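# Lower the oven's glass door fully, then let go

## Task

Bring the oven's glass door down until it is completely open, keep the oven upright on its feet, and finish with neither arm or gripper touching the oven.

## Robot and tools

Robot: two arms, left_arm and right_arm, each ending in a parallel gripper. In the scene frame the origin sits at table-top height midway between the nominal bases, +x points out over the table, +z up, and left_arm is on the +y side. Image sides do not follow arm names. Calibrated bases: left_arm at (+0.016, +0.259, 0) m, quat_wxyz (+1.000, 0, 0, +0.016); right_arm at (+0.024, -0.322, 0) m, quat_wxyz (+1.000, 0, 0, -0.020). A two-camera stand is fixed behind the arms.

Frames: an arm's reported hand pose, velocities, targets and wrist-camera pose are in that arm's own base frame. Fixed cameras and the table use the scene frame. Every commanded offset is taken along the axes of that arm's current Hand target. On the gripper, +z points along the fingers and the fingers part along y. end_effector_position is the spot between the finger pads, just under 1 cm behind the tips. Reported positions can be a few cm off, worse at long reach.

Row layout (shared by execute_actions and move): 14 numbers, each in [-1, 1], even when one arm stays idle. Order: left_arm dx, dy, dz, rx, ry, rz, opening, then right_arm the same seven. dx..rz are offsets, not poses: 1.0 means 0.6 m of travel or 180 degrees of turn, and rx, ry, rz form a single rotation vector. Opening is absolute: +1 fully open (about 87 mm gap), +0.5 about 59-75 mm, 0 about 31-49 mm, -0.5 about 8-21 mm, -1 closed. Sending six zero pose numbers means no new request for that arm, but its opening number is always a real command, so resend the current one to leave the fingers alone.

execute_actions(actions, cameras): actions is a list of actions; each action is up to 15 rows, one per 1/30 s step, and a short action repeats its final row until step 15. Every row in an action is an offset from the Hand target at the action's start, not from the row before; a new action or call starts from the updated Hand target, so repeating an offset keeps moving. An empty actions list returns state plus all camera images. cameras lists names to show: ["all"], [] for none, or null/omitted (all only if actions is empty). An unknown name voids the call.

move(target, speed, blend, opening_speed, blocking, cameras): target is one 14-number row or a list of up to 15 rows; every row is an offset from the same starting Hand targets. Grippers follow straight lines, turning the short way. speed is the path top speed in m/s, 0.002 to 2.9, default 0.25 (rotation capped at twice that in rad/s), one value or one per target. blend is a corner radius in m for lists (0 = stop at each). opening_speed is the finger rate per second on the -1..+1 scale, at least 0.2. blocking=false returns after about 0.5 s while the move continues. A move is cut off after 10 s. It does not avoid obstacles or the other arm. Result adds a move: line with the ending (done, off_target, moving, held, fault) and limits (paced = pose clipped, held = steps withheld). done means at rest within 10 mm and 2 degrees.

wait(seconds): 0 to 3600, sends nothing new; a running move continues. stop(): brakes the running move. zoom_image(camera, region): camera is cam_high, cam_low, cam_left_wrist or cam_right_wrist; region [x0, y0, x1, y1] in pixels from top-left, at most 504 by 504, only on cameras in the latest images. Image sizes: cam_high and cam_low 504x504, wrist cameras 672x504. finished_scene(scene): integer 1 to 3, irreversible; after ending scene 1 make no further call in that reply.

Result lines: end_effector_position (m) and end_effector_quat_wxyz in the base frame; Hand target = last commanded pose after clipping, from which next offsets count; Tool commands = current opening commands; grip_measured = finger position on the command scale (Joint positions list it 0 closed to 1 open). Joint velocities may read within noise. Joint torques follow joint order, positive toward larger angles; joints 1-3 wrap at ±28 N m. Joint ranges (rad): waist -2.618..3.054, shoulder 0..3.142, elbow 0..3.142 (straight 2.901), wrist pitch -1.571..1.571, wrist yaw -1.571..1.571, wrist roll -2.094..2.094. MOTOR HOT appears at 75 °C; 90 °C folds the arm away for the rest of the scene; 100 °C drops it. Avoid long stretched holds or pushing at unreachable poses.

Behaviour: commanded orientation is clipped to within 40 degrees of the measured one each step. Friction and gravity leave the gripper short, low or tilted; check pose after each motion and send the remaining gap as an offset. An arm blocked by contact keeps pushing until commanded back past its gripper.

Avoid: hitting or shoving the oven hard, tipping it, letting the door drop or slam (lower it under control), anything leaving the table, arms or grippers meeting each other, wrist-camera cables touching things, and paths near an arm's own base, which can whip the elbow. Faster motion means harder contact. At the end, back both grippers away so nothing touches the oven.

Each tool is called after "Emit:" by a JSON object that holds its "name" and its "arguments", one argument or row to a line.

## Session

Emit:
{"name": "execute_actions", "arguments": {
  "actions": []
}}

Scene clock: 0.00 s.
left_arm: end_effector_position=(+0.1831, -0.0876, +0.3247) grip_measured=+1.000 end_effector_quat_wxyz=(+0.498, +0.020, +0.866, -0.044) | right_arm: end_effector_position=(+0.1785, +0.1630, +0.2666) grip_measured=+1.000 end_effector_quat_wxyz=(+0.492, +0.075, +0.804, +0.326)
Joint positions: left_arm=[-0.926 0.885 1.429 -1.243 -0.682 -0.553 1] | right_arm=[0.898 0.547 0.822 -0.609 0.385 0.809 1]
Joint velocities: within noise
Joint torques (N m): no reading
Heat: left arm: 27 °C; right arm: 26 °C.
Hand target: left_arm +0.1834, -0.0878, +0.3276; +0.501, +0.018, +0.864, -0.047 | right_arm +0.1795, +0.1640, +0.2749; +0.497, +0.077, +0.797, +0.334
Tool commands: left_gripper/opening=+1.0 right_gripper/opening=+1.0
camera_calibration:
cam_left_wrist: T_world_to_cam=[[-0.09039, -0.99507, 0.0408, -0.08405], [-0.98351, 0.08275, -0.1608, 0.25876], [0.15663, -0.05466, -0.98614, 0.43543]] pos_world=[0.1787, -0.08124, 0.47443]
cam_right_wrist: T_world_to_cam=[[0.21207, -0.78273, -0.58511, 0.24374], [-0.96413, -0.06978, -0.2561, 0.27459], [0.15963, 0.61843, -0.76945, 0.21931]] pos_world=[0.17804, 0.07432, 0.38168]

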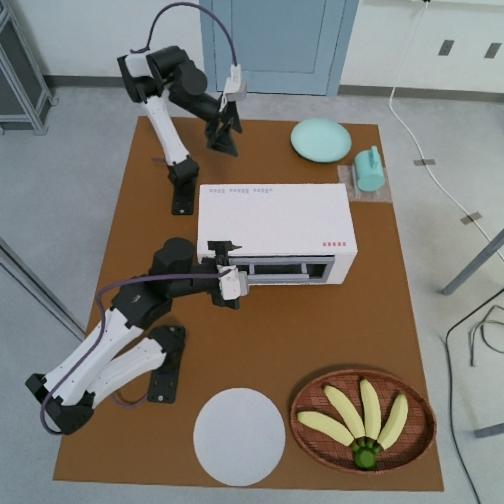

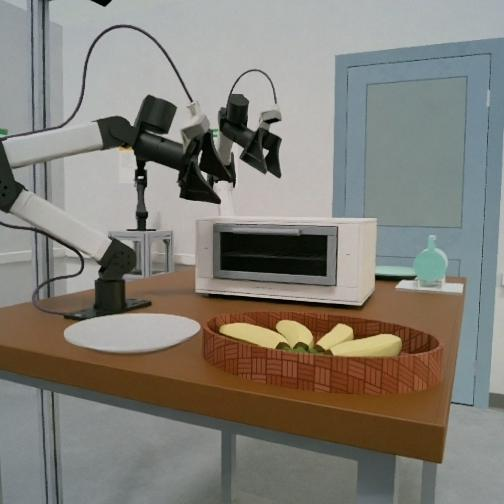

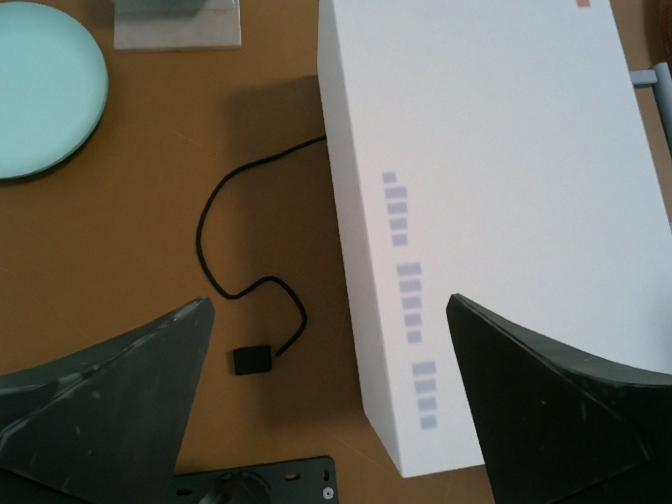

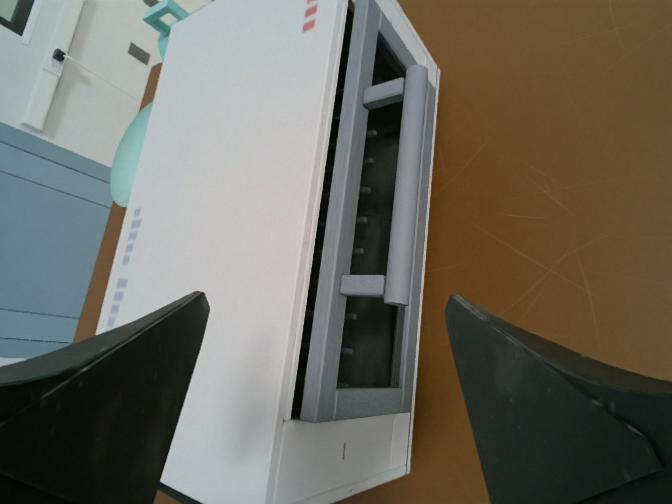

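Emit:
{"name": "zoom_image", "arguments": {
  "camera": "cam_low",
  "region": [180, 190, 390, 320]
}}

Emit:
{"name": "zoom_image", "arguments": {
  "camera": "cam_high",
  "region": [180, 170, 370, 300]
}}

Scaled by 2.400 from the camera's image (finer frame: 720x720).

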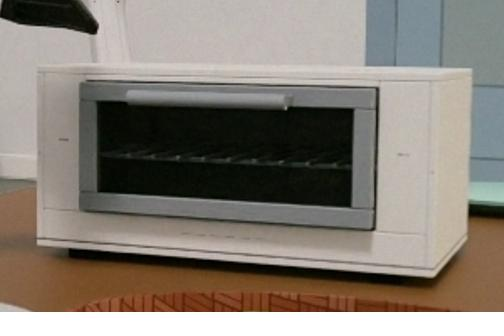

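Scaled by 2.653 from the camera's image (finer frame: 720x720).

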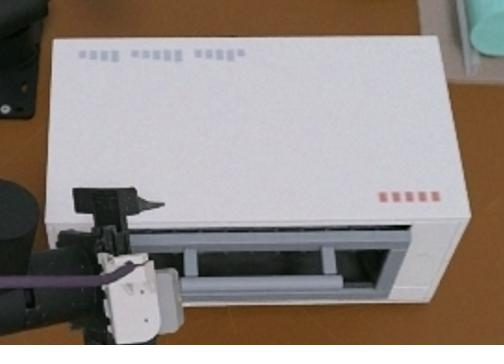

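Emit:
{"name": "move", "arguments": {
  "target": [0,0,0,0,0,0,1,-0.001,-0.202,0.069,-0.0693,0.128,0.2366,1],
  "cameras": ["all"]
}}

Scene clock: 43.03 s.
left_arm: end_effector_position=(+0.1831, -0.0876, +0.3247) grip_measured=+1.000 end_effector_quat_wxyz=(+0.498, +0.020, +0.866, -0.044) | right_arm: end_effector_position=(+0.2366, +0.0915, +0.1840) grip_measured=+1.000 end_effector_quat_wxyz=(+0.171, +0.255, +0.757, +0.577)
Joint positions: left_arm=[-0.926 0.885 1.429 -1.243 -0.682 -0.553 1] | right_arm=[-0.388 1.082 0.612 -0.439 -1.214 0.731 1]
Joint torques (N m): left_arm=[-0.21 0.43 5.14 1.6 -0.15 0.05] | right_arm=[-0.39 -1.87 7.84 1.37 -0.53 -0.33]
Heat: left arm: 30 °C; right arm: 28 °C.
Hand target: left_arm +0.1834, -0.0878, +0.3276; +0.501, +0.018, +0.864, -0.047 | right_arm +0.2401, +0.0897, +0.1899; +0.184, +0.240, +0.756, +0.580
Off the commanded pose: left_arm 0.003 m, 1 deg | right_arm 0.007 m, 2 deg.
move: done
cam_left_wrist: T_world_to_cam=[[-0.09039, -0.99507, 0.0408, -0.08405], [-0.98351, 0.08275, -0.1608, 0.25876], [0.15663, -0.05466, -0.98614, 0.43543]] pos_world=[0.1787, -0.08124, 0.47443]
cam_right_wrist: T_world_to_cam=[[-0.17127, -0.21232, -0.96208, 0.23502], [-0.94938, -0.22543, 0.21876, 0.22766], [-0.26333, 0.95084, -0.16296, 0.14885]] pos_world=[0.29558, -0.04031, 0.20056]

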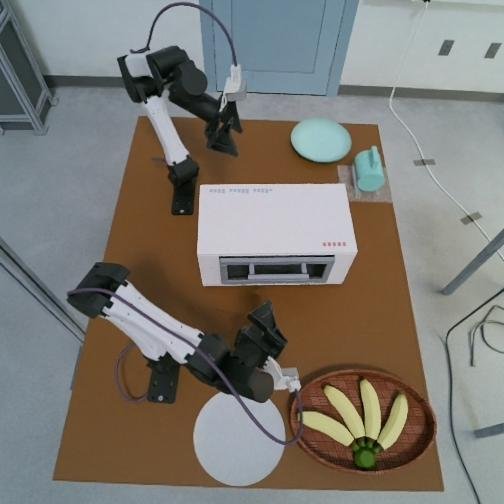

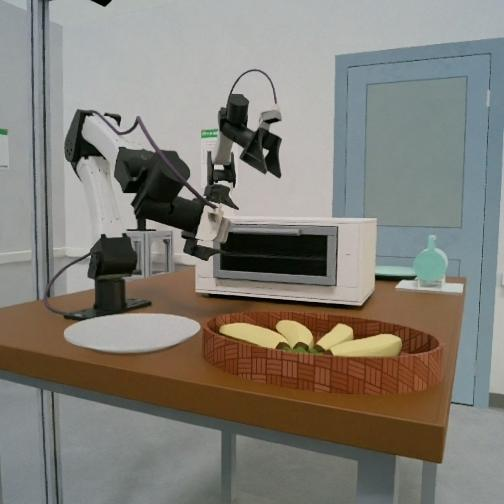

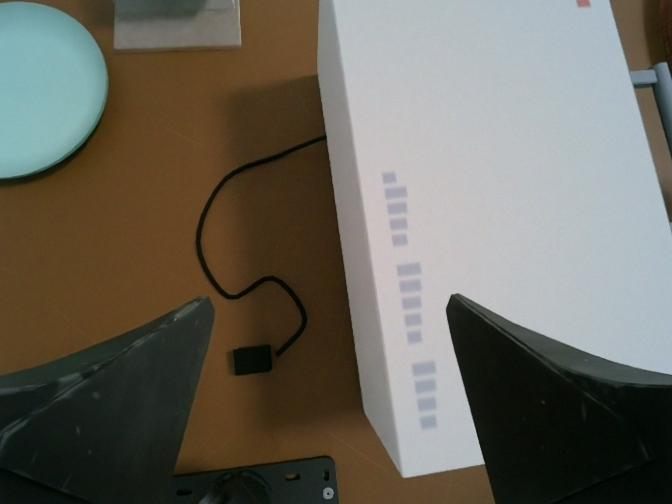

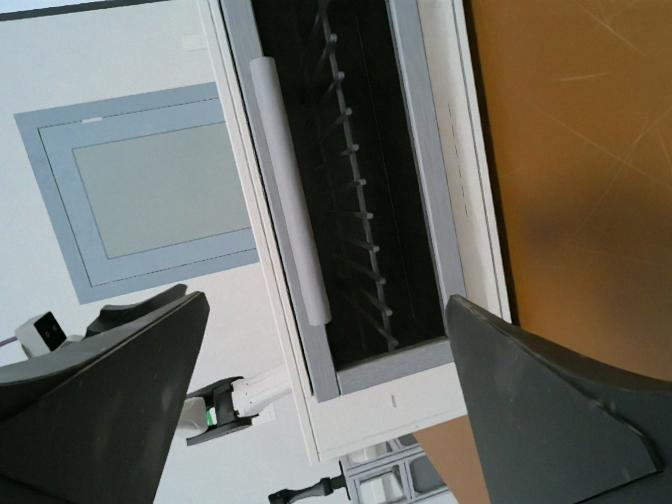

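Emit:
{"name": "move", "arguments": {
  "target": [
    [0,0,0,0,0,0,1,0.0388,0.0408,0.1907,0,0,0,1],
    [0,0,0,0,0,0,1,0.0388,0.0408,0.1907,0,0,0,-0.7]
  ],
  "speed": 0.15,
  "opening_speed": 2,
  "cameras": ["cam_right_wrist","cam_low"]
}}

Scene clock: 54.23 s.
left_arm: end_effector_position=(+0.1831, -0.0876, +0.3247) grip_measured=+1.000 end_effector_quat_wxyz=(+0.498, +0.020, +0.866, -0.044) | right_arm: end_effector_position=(+0.2850, +0.1968, +0.1788) grip_measured=-0.421 end_effector_quat_wxyz=(+0.177, +0.242, +0.761, +0.575)
Joint positions: left_arm=[-0.926 0.885 1.429 -1.243 -0.682 -0.553 1] | right_arm=[0.153 1.216 0.543 0.278 -0.771 1.298 0.289]
Joint torques (N m): left_arm=[-0.13 0.34 5.18 1.62 -0.11 0.03] | right_arm=[0.61 -3.44 6.79 2.01 -0.05 -0.06]
Heat: left arm: 30 °C; right arm: 29 °C.
Hand target: left_arm +0.1834, -0.0878, +0.3276; +0.501, +0.018, +0.864, -0.047 | right_arm +0.2882, +0.1987, +0.1837; +0.183, +0.240, +0.756, +0.580
Off the commanded pose: left_arm 0.003 m, 1 deg | right_arm 0.006 m, 1 deg.
move: done
cam_right_wrist: T_world_to_cam=[[-0.1477, -0.22958, -0.96202, 0.25722], [-0.95056, -0.23568, 0.20219, 0.30389], [-0.27315, 0.94432, -0.18341, 0.06836]] pos_world=[0.34553, 0.06612, 0.19855]
Images, in order (width x height): cam_low 504x504, cam_right_wrist 672x504.

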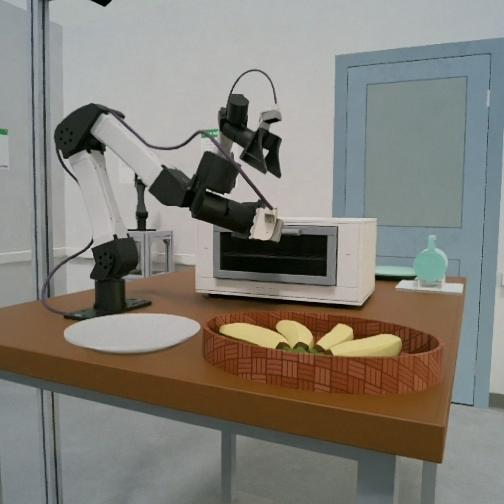

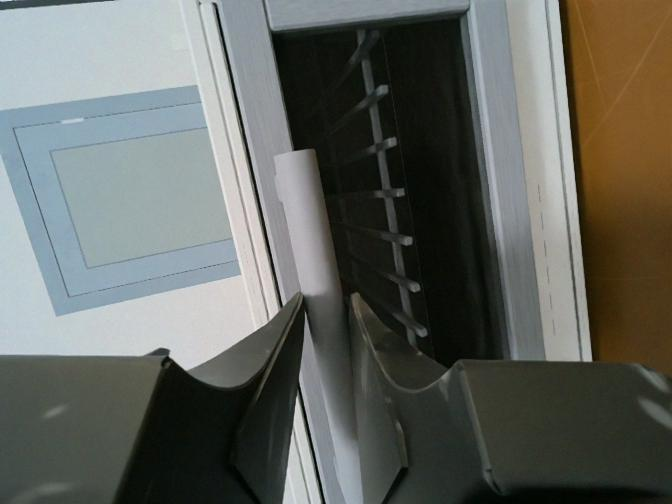

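Emit:
{"name": "move", "arguments": {
  "target": [
    [0,0,0,0,0,0,1,-0.0305,-0.0272,-0.0272,0,0,0,-0.5],
    [0,0,0,0,0,0,1,-0.0563,-0.0633,-0.0467,0,0,0,-0.5],
    [0,0,0,0,0,0,1,-0.0762,-0.1068,-0.0573,0,0,0,-0.5]
  ],
  "speed": 0.08,
  "blend": [0.01,0.01,0],
  "cameras": ["all"]
}}

Scene clock: 65.97 s.
left_arm: end_effector_position=(+0.1831, -0.0876, +0.3247) grip_measured=+1.000 end_effector_quat_wxyz=(+0.498, +0.020, +0.866, -0.044) | right_arm: end_effector_position=(+0.2941, +0.1351, +0.1311) grip_measured=-0.446 end_effector_quat_wxyz=(+0.179, +0.236, +0.759, +0.580)
Joint positions: left_arm=[-0.926 0.885 1.429 -1.243 -0.682 -0.553 1] | right_arm=[-0.12 1.398 0.477 0.388 -1.026 1.105 0.277]
Joint torques (N m): left_arm=[-0.13 0.31 5.22 1.61 -0.13 0.03] | right_arm=[-1.02 -3.73 5.49 1.72 -0.25 -0.12]
Heat: left arm: 31 °C; right arm: 30 °C.
Hand target: left_arm +0.1834, -0.0878, +0.3276; +0.501, +0.018, +0.864, -0.047 | right_arm +0.2970, +0.1318, +0.1308; +0.183, +0.240, +0.756, +0.580
Off the commanded pose: left_arm 0.003 m, 1 deg | right_arm 0.004 m, 1 deg.
move: done
cam_left_wrist: T_world_to_cam=[[-0.09039, -0.99507, 0.0408, -0.08405], [-0.98351, 0.08275, -0.1608, 0.25876], [0.15663, -0.05466, -0.98614, 0.43543]] pos_world=[0.1787, -0.08124, 0.47443]
cam_right_wrist: T_world_to_cam=[[-0.1325, -0.2244, -0.96545, 0.19383], [-0.95137, -0.24451, 0.1874, 0.31102], [-0.27811, 0.94332, -0.18109, 0.12161]] pos_world=[0.3554, 0.00482, 0.15088]

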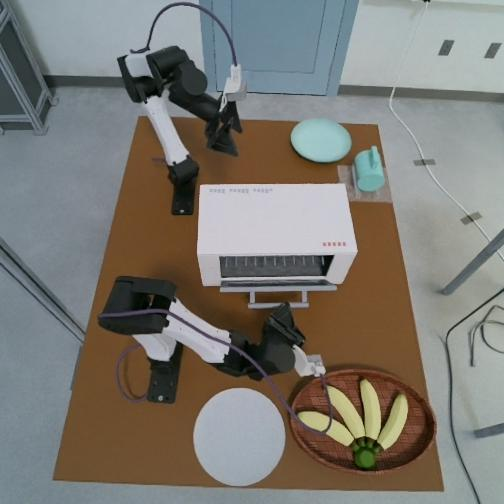

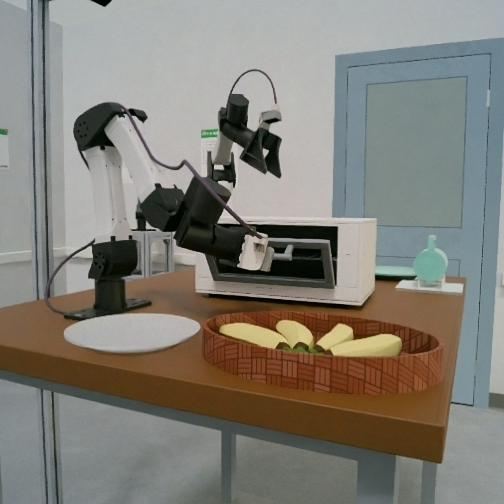

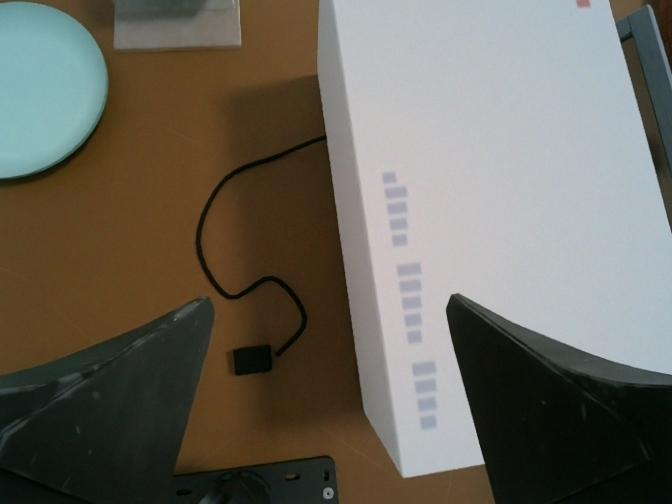

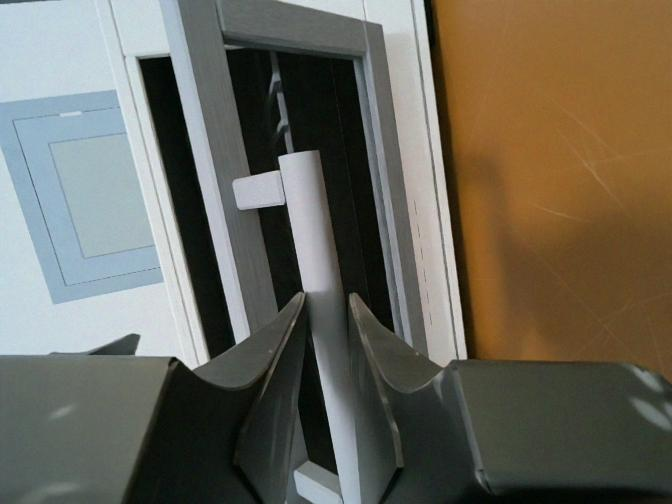

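Emit:
{"name": "move", "arguments": {
  "target": [
    [0,0,0,0,0,0,1,-0.0118,-0.0468,-0.0007,-0.042,0,0,-0.5],
    [0,0,0,0,0,0,1,-0.0163,-0.1027,0.0093,-0.083,0,0,-0.5]
  ],
  "speed": 0.08,
  "blend": [0.01,0],
  "cameras": ["cam_high","cam_low","cam_right_wrist"]
}}

Scene clock: 74.40 s.
left_arm: end_effector_position=(+0.1831, -0.0876, +0.3247) grip_measured=+1.000 end_effector_quat_wxyz=(+0.498, +0.020, +0.866, -0.044) | right_arm: end_effector_position=(+0.2968, +0.1155, +0.0696) grip_measured=-0.493 end_effector_quat_wxyz=(+0.215, +0.186, +0.709, +0.646)
Joint positions: left_arm=[-0.926 0.885 1.429 -1.243 -0.682 -0.553 1] | right_arm=[-0.223 2.025 0.349 1.467 -1.208 1.309 0.253]
Joint torques (N m): left_arm=[-0.31 0.32 5.14 1.63 -0.14 0.04] | right_arm=[0.84 -1.7 1.8 2.65 0.17 0.87]
Heat: left arm: 31 °C; right arm: 30 °C.
Hand target: left_arm +0.1834, -0.0878, +0.3276; +0.501, +0.018, +0.864, -0.047 | right_arm +0.2989, +0.1174, +0.0698; +0.213, +0.214, +0.674, +0.674
Off the commanded pose: left_arm 0.003 m, 1 deg | right_arm 0.003 m, 6 deg.
joint sent to its limit (right arm) — joint 4 (wrist pitch), upper limit. The joint targets are off in orientation, not in position.
move: off_target (right_arm)
cam_right_wrist: T_world_to_cam=[[0.03159, -0.10497, -0.99397, 0.06987], [-0.95749, -0.28845, 0.00003, 0.34029], [-0.28671, 0.95172, -0.10962, 0.12628]] pos_world=[0.35983, -0.0147, 0.08328]

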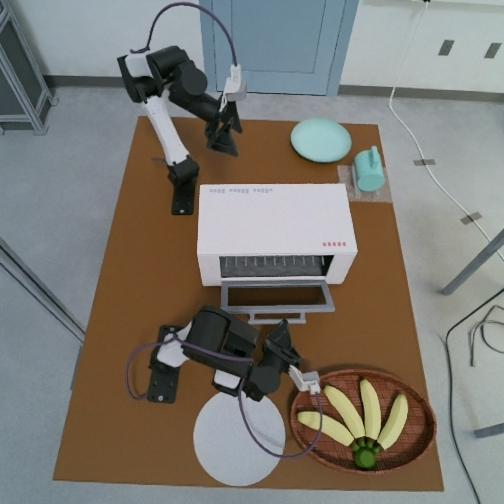

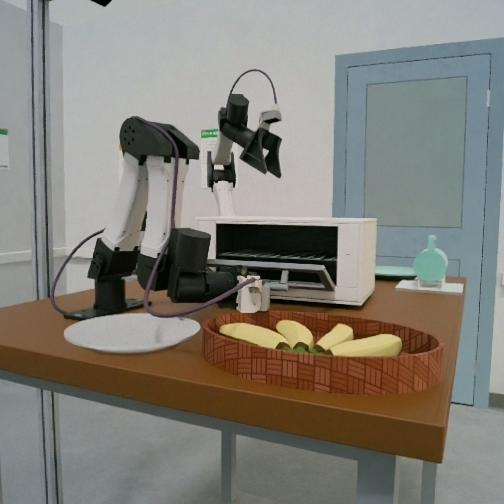

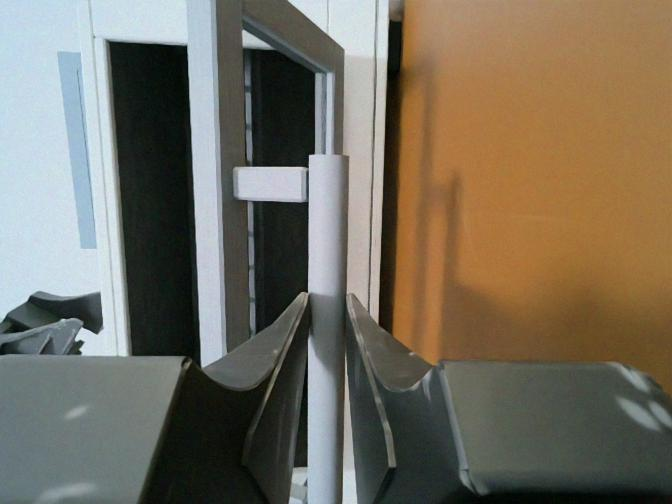

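Emit:
{"name": "move", "arguments": {
  "target": [
    [0,0,0,0,0,0,1,0,0,0,0,0,0,-0.15],
    [0,0,0,0,0,0,1,0,0,-0.08,0,0,0,-0.15],
    [0,0,0,0,0,0,1,0,0.2,-0.08,0.25,0,0,-1],
    [0,0,0,0,0,0,1,0,0.15,-0.01,0.28,0,0,-1]
  ],
  "speed": [0.1,0.1,0.2,0.2],
  "cameras": ["cam_high","cam_low","cam_right_wrist"]
}}

Scene clock: 90.57 s.
left_arm: end_effector_position=(+0.1831, -0.0876, +0.3247) grip_measured=+1.000 end_effector_quat_wxyz=(+0.498, +0.020, +0.866, -0.044) | right_arm: end_effector_position=(+0.2869, +0.1124, +0.1566) grip_measured=-0.999 end_effector_quat_wxyz=(+0.090, +0.284, +0.898, +0.323)
Joint positions: left_arm=[-0.926 0.885 1.429 -1.243 -0.682 -0.553 1] | right_arm=[-0.016 1.417 1.118 -0.864 -0.563 0.717 0]
Joint torques (N m): left_arm=[-0.24 0.31 5.16 1.62 -0.16 0.02] | right_arm=[0.4 -4.41 7.86 1.22 -0.11 -0.04]
Heat: left arm: 32 °C; right arm: 31 °C.
Hand target: left_arm +0.1834, -0.0878, +0.3276; +0.501, +0.018, +0.864, -0.047 | right_arm +0.2954, +0.1127, +0.1598; +0.102, +0.284, +0.897, +0.323
Off the commanded pose: left_arm 0.003 m, 1 deg | right_arm 0.009 m, 1 deg.
move: done
cam_right_wrist: T_world_to_cam=[[-0.43614, -0.63917, -0.63343, 0.29411], [-0.8011, -0.04485, 0.59684, 0.16417], [-0.4099, 0.76775, -0.49248, 0.25194]] pos_world=[0.36306, 0.00192, 0.21239]

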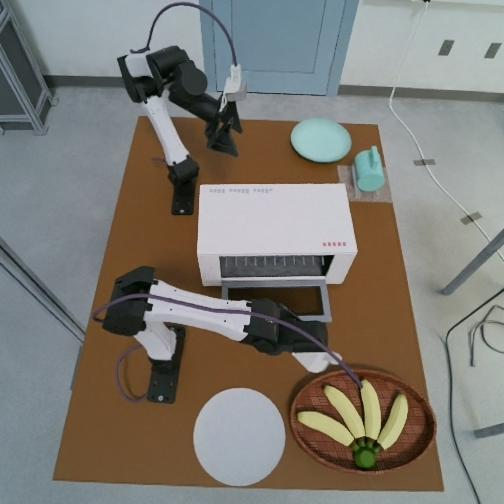

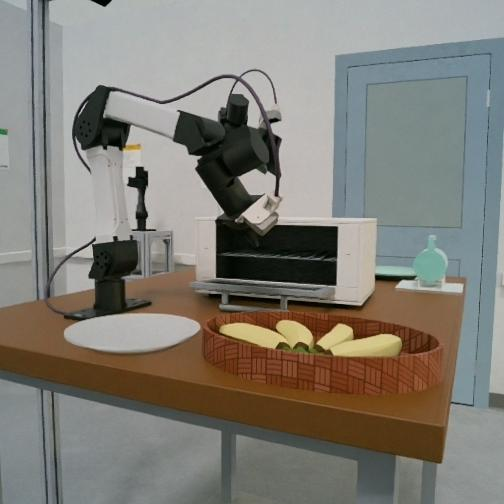

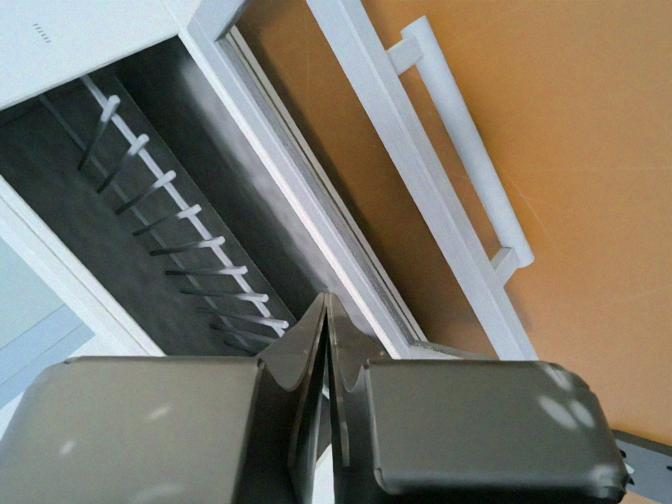

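Emit:
{"name": "move", "arguments": {
  "target": [0,0,0,0,0,0,1,0.0097,-0.083,0.121,0,0,0,-1],
  "speed": 0.08,
  "cameras": ["cam_high","cam_low","cam_right_wrist"]
}}

Scene clock: 97.20 s.
left_arm: end_effector_position=(+0.1831, -0.0876, +0.3247) grip_measured=+1.000 end_effector_quat_wxyz=(+0.498, +0.020, +0.866, -0.044) | right_arm: end_effector_position=(+0.2919, +0.1216, +0.0763) grip_measured=-0.999 end_effector_quat_wxyz=(+0.100, +0.282, +0.897, +0.326)
Joint positions: left_arm=[-0.926 0.885 1.429 -1.243 -0.682 -0.553 1] | right_arm=[0.02 1.488 0.844 -0.474 -0.548 0.757 0]
Joint torques (N m): left_arm=[-0.17 0.31 5.18 1.61 -0.15 0.04] | right_arm=[0.62 -4.23 5.68 1.31 -0.06 -0.05]
Heat: left arm: 32 °C; right arm: 30 °C.
Hand target: left_arm +0.1834, -0.0878, +0.3276; +0.501, +0.018, +0.864, -0.047 | right_arm +0.2953, +0.1224, +0.0722; +0.102, +0.284, +0.897, +0.323
Off the commanded pose: left_arm 0.003 m, 1 deg | right_arm 0.005 m, 1 deg.
move: done
cam_right_wrist: T_world_to_cam=[[-0.42328, -0.63817, -0.6431, 0.24823], [-0.81409, -0.04362, 0.5791, 0.22155], [-0.39761, 0.76866, -0.50107, 0.20433]] pos_world=[0.36667, 0.01102, 0.13372]

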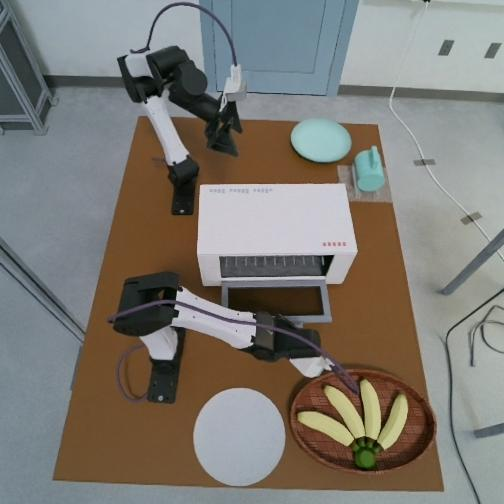

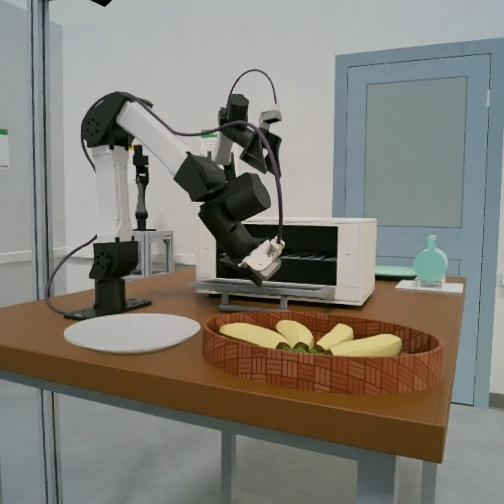

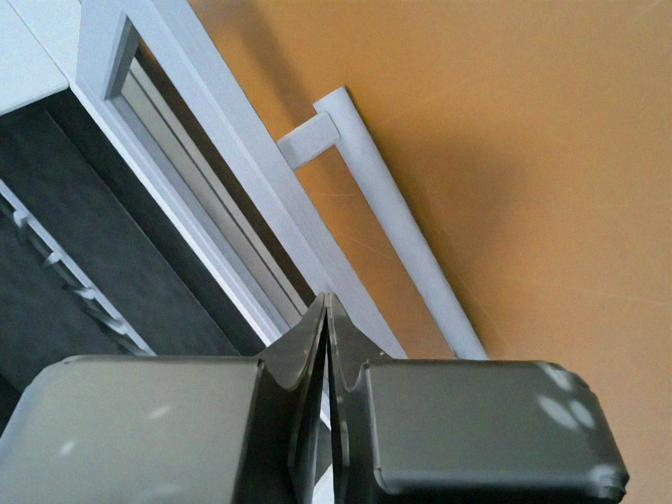

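Emit:
{"name": "move", "arguments": {
  "target": [0,0,0,0,0,0,1,0,-0.0265,0.0321,0,0,0,-1],
  "speed": 0.06,
  "cameras": ["cam_low","cam_right_wrist"]
}}

Scene clock: 99.97 s.
left_arm: end_effector_position=(+0.1831, -0.0876, +0.3247) grip_measured=+1.000 end_effector_quat_wxyz=(+0.498, +0.020, +0.866, -0.044) | right_arm: end_effector_position=(+0.2995, +0.1311, +0.0730) grip_measured=-0.999 end_effector_quat_wxyz=(+0.110, +0.268, +0.885, +0.364)
Joint positions: left_arm=[-0.926 0.885 1.429 -1.243 -0.682 -0.553 1] | right_arm=[0.02 1.513 0.801 -0.344 -0.616 0.775 0]
Joint torques (N m): left_arm=[-0.23 0.36 5.2 1.59 -0.16 0.03] | right_arm=[0.44 -2.61 3.62 1.12 0.64 -0.3]
Heat: left arm: 32 °C; right arm: 30 °C.
Hand target: left_arm +0.1834, -0.0878, +0.3276; +0.501, +0.018, +0.864, -0.047 | right_arm +0.2953, +0.1224, +0.0472; +0.102, +0.284, +0.897, +0.323
Off the commanded pose: left_arm 0.003 m, 1 deg | right_arm 0.028 m, 5 deg.
move: off_target (right_arm)
cam_right_wrist: T_world_to_cam=[[-0.37757, -0.6001, -0.70521, 0.24119], [-0.84092, -0.09664, 0.53247, 0.24845], [-0.38769, 0.79407, -0.46815, 0.18975]] pos_world=[0.37355, 0.01807, 0.12663]

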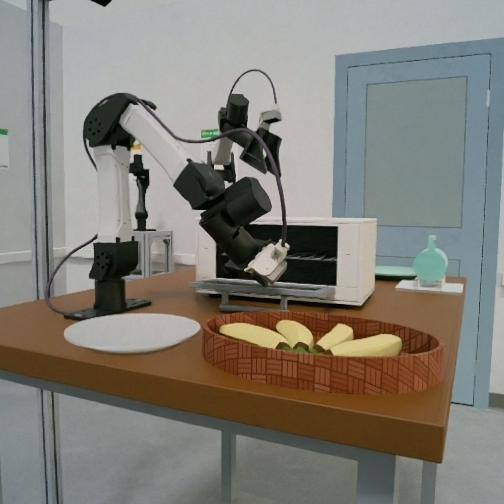

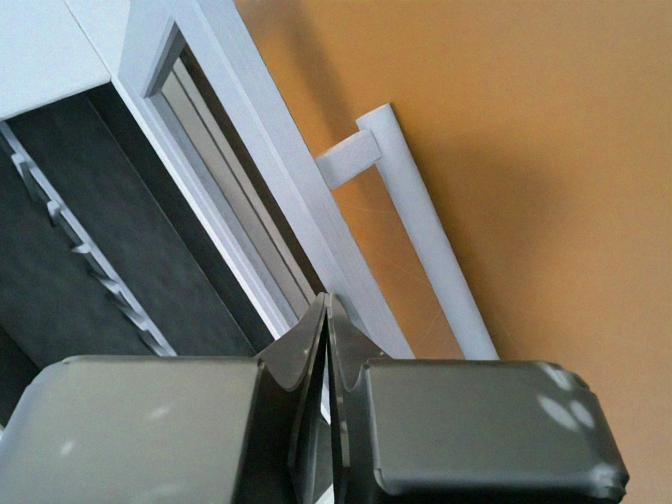

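Emit:
{"name": "move", "arguments": {
  "target": [
    [0,0,0,0,0,0,1,0,0.106,-0.129,0,0,0,-1],
    [0,0,0,0,0,0,1,-0.0575,0.096,-0.245,0,0,0,-1]
  ],
  "blend": [0.02,0],
  "speed": 0.2,
  "cameras": ["cam_high","cam_low","cam_right_wrist"]
}}

Scene clock: 104.90 s.
left_arm: end_effector_position=(+0.1831, -0.0876, +0.3247) grip_measured=+1.000 end_effector_quat_wxyz=(+0.498, +0.020, +0.866, -0.044) | right_arm: end_effector_position=(+0.2898, +0.0635, +0.1906) grip_measured=-0.999 end_effector_quat_wxyz=(+0.093, +0.291, +0.898, +0.316)
Joint positions: left_arm=[-0.926 0.885 1.429 -1.243 -0.682 -0.553 1] | right_arm=[-0.192 1.47 1.315 -1.111 -0.608 0.532 0]
Joint torques (N m): left_arm=[-0.24 0.39 5.2 1.58 -0.14 0.03] | right_arm=[-0.55 -4.81 8.7 0.84 -0.38 -0.33]
Heat: left arm: 32 °C; right arm: 29 °C.
Hand target: left_arm +0.1834, -0.0878, +0.3276; +0.501, +0.018, +0.864, -0.047 | right_arm +0.2952, +0.0623, +0.1972; +0.102, +0.284, +0.897, +0.323
Off the commanded pose: left_arm 0.003 m, 1 deg | right_arm 0.009 m, 1 deg.
move: done
cam_right_wrist: T_world_to_cam=[[-0.44779, -0.63941, -0.62501, 0.28753], [-0.80041, -0.0249, 0.59893, 0.14221], [-0.39852, 0.76846, -0.50064, 0.30566]] pos_world=[0.3644, -0.0475, 0.24756]

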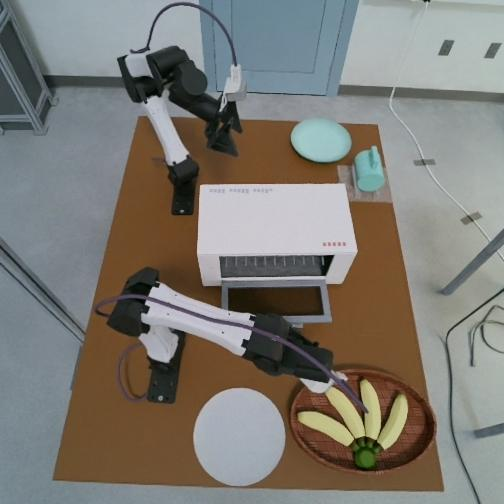

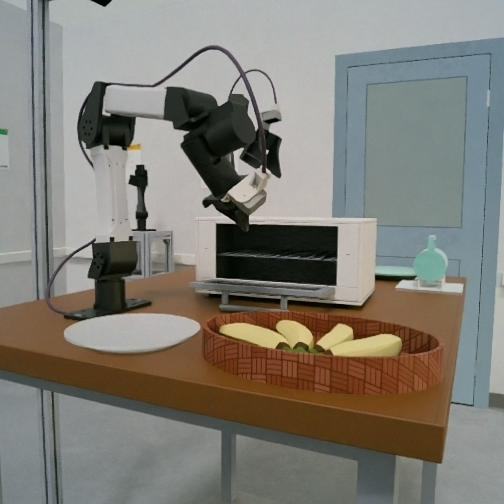

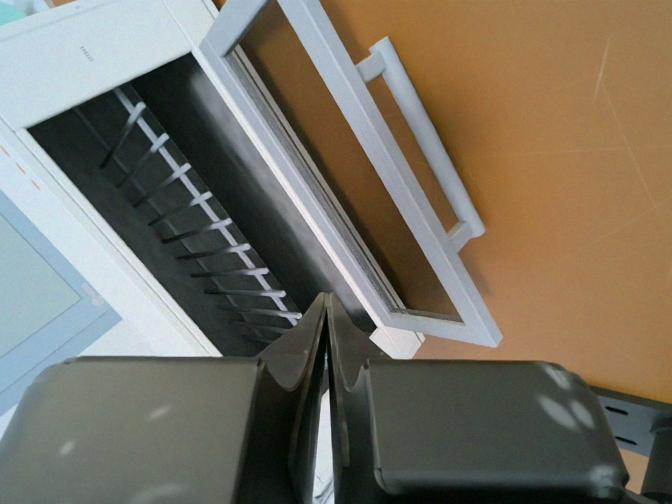

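Emit:
{"name": "finished_scene", "arguments": {
  "scene": 2
}}

The scene is finished: the task was done.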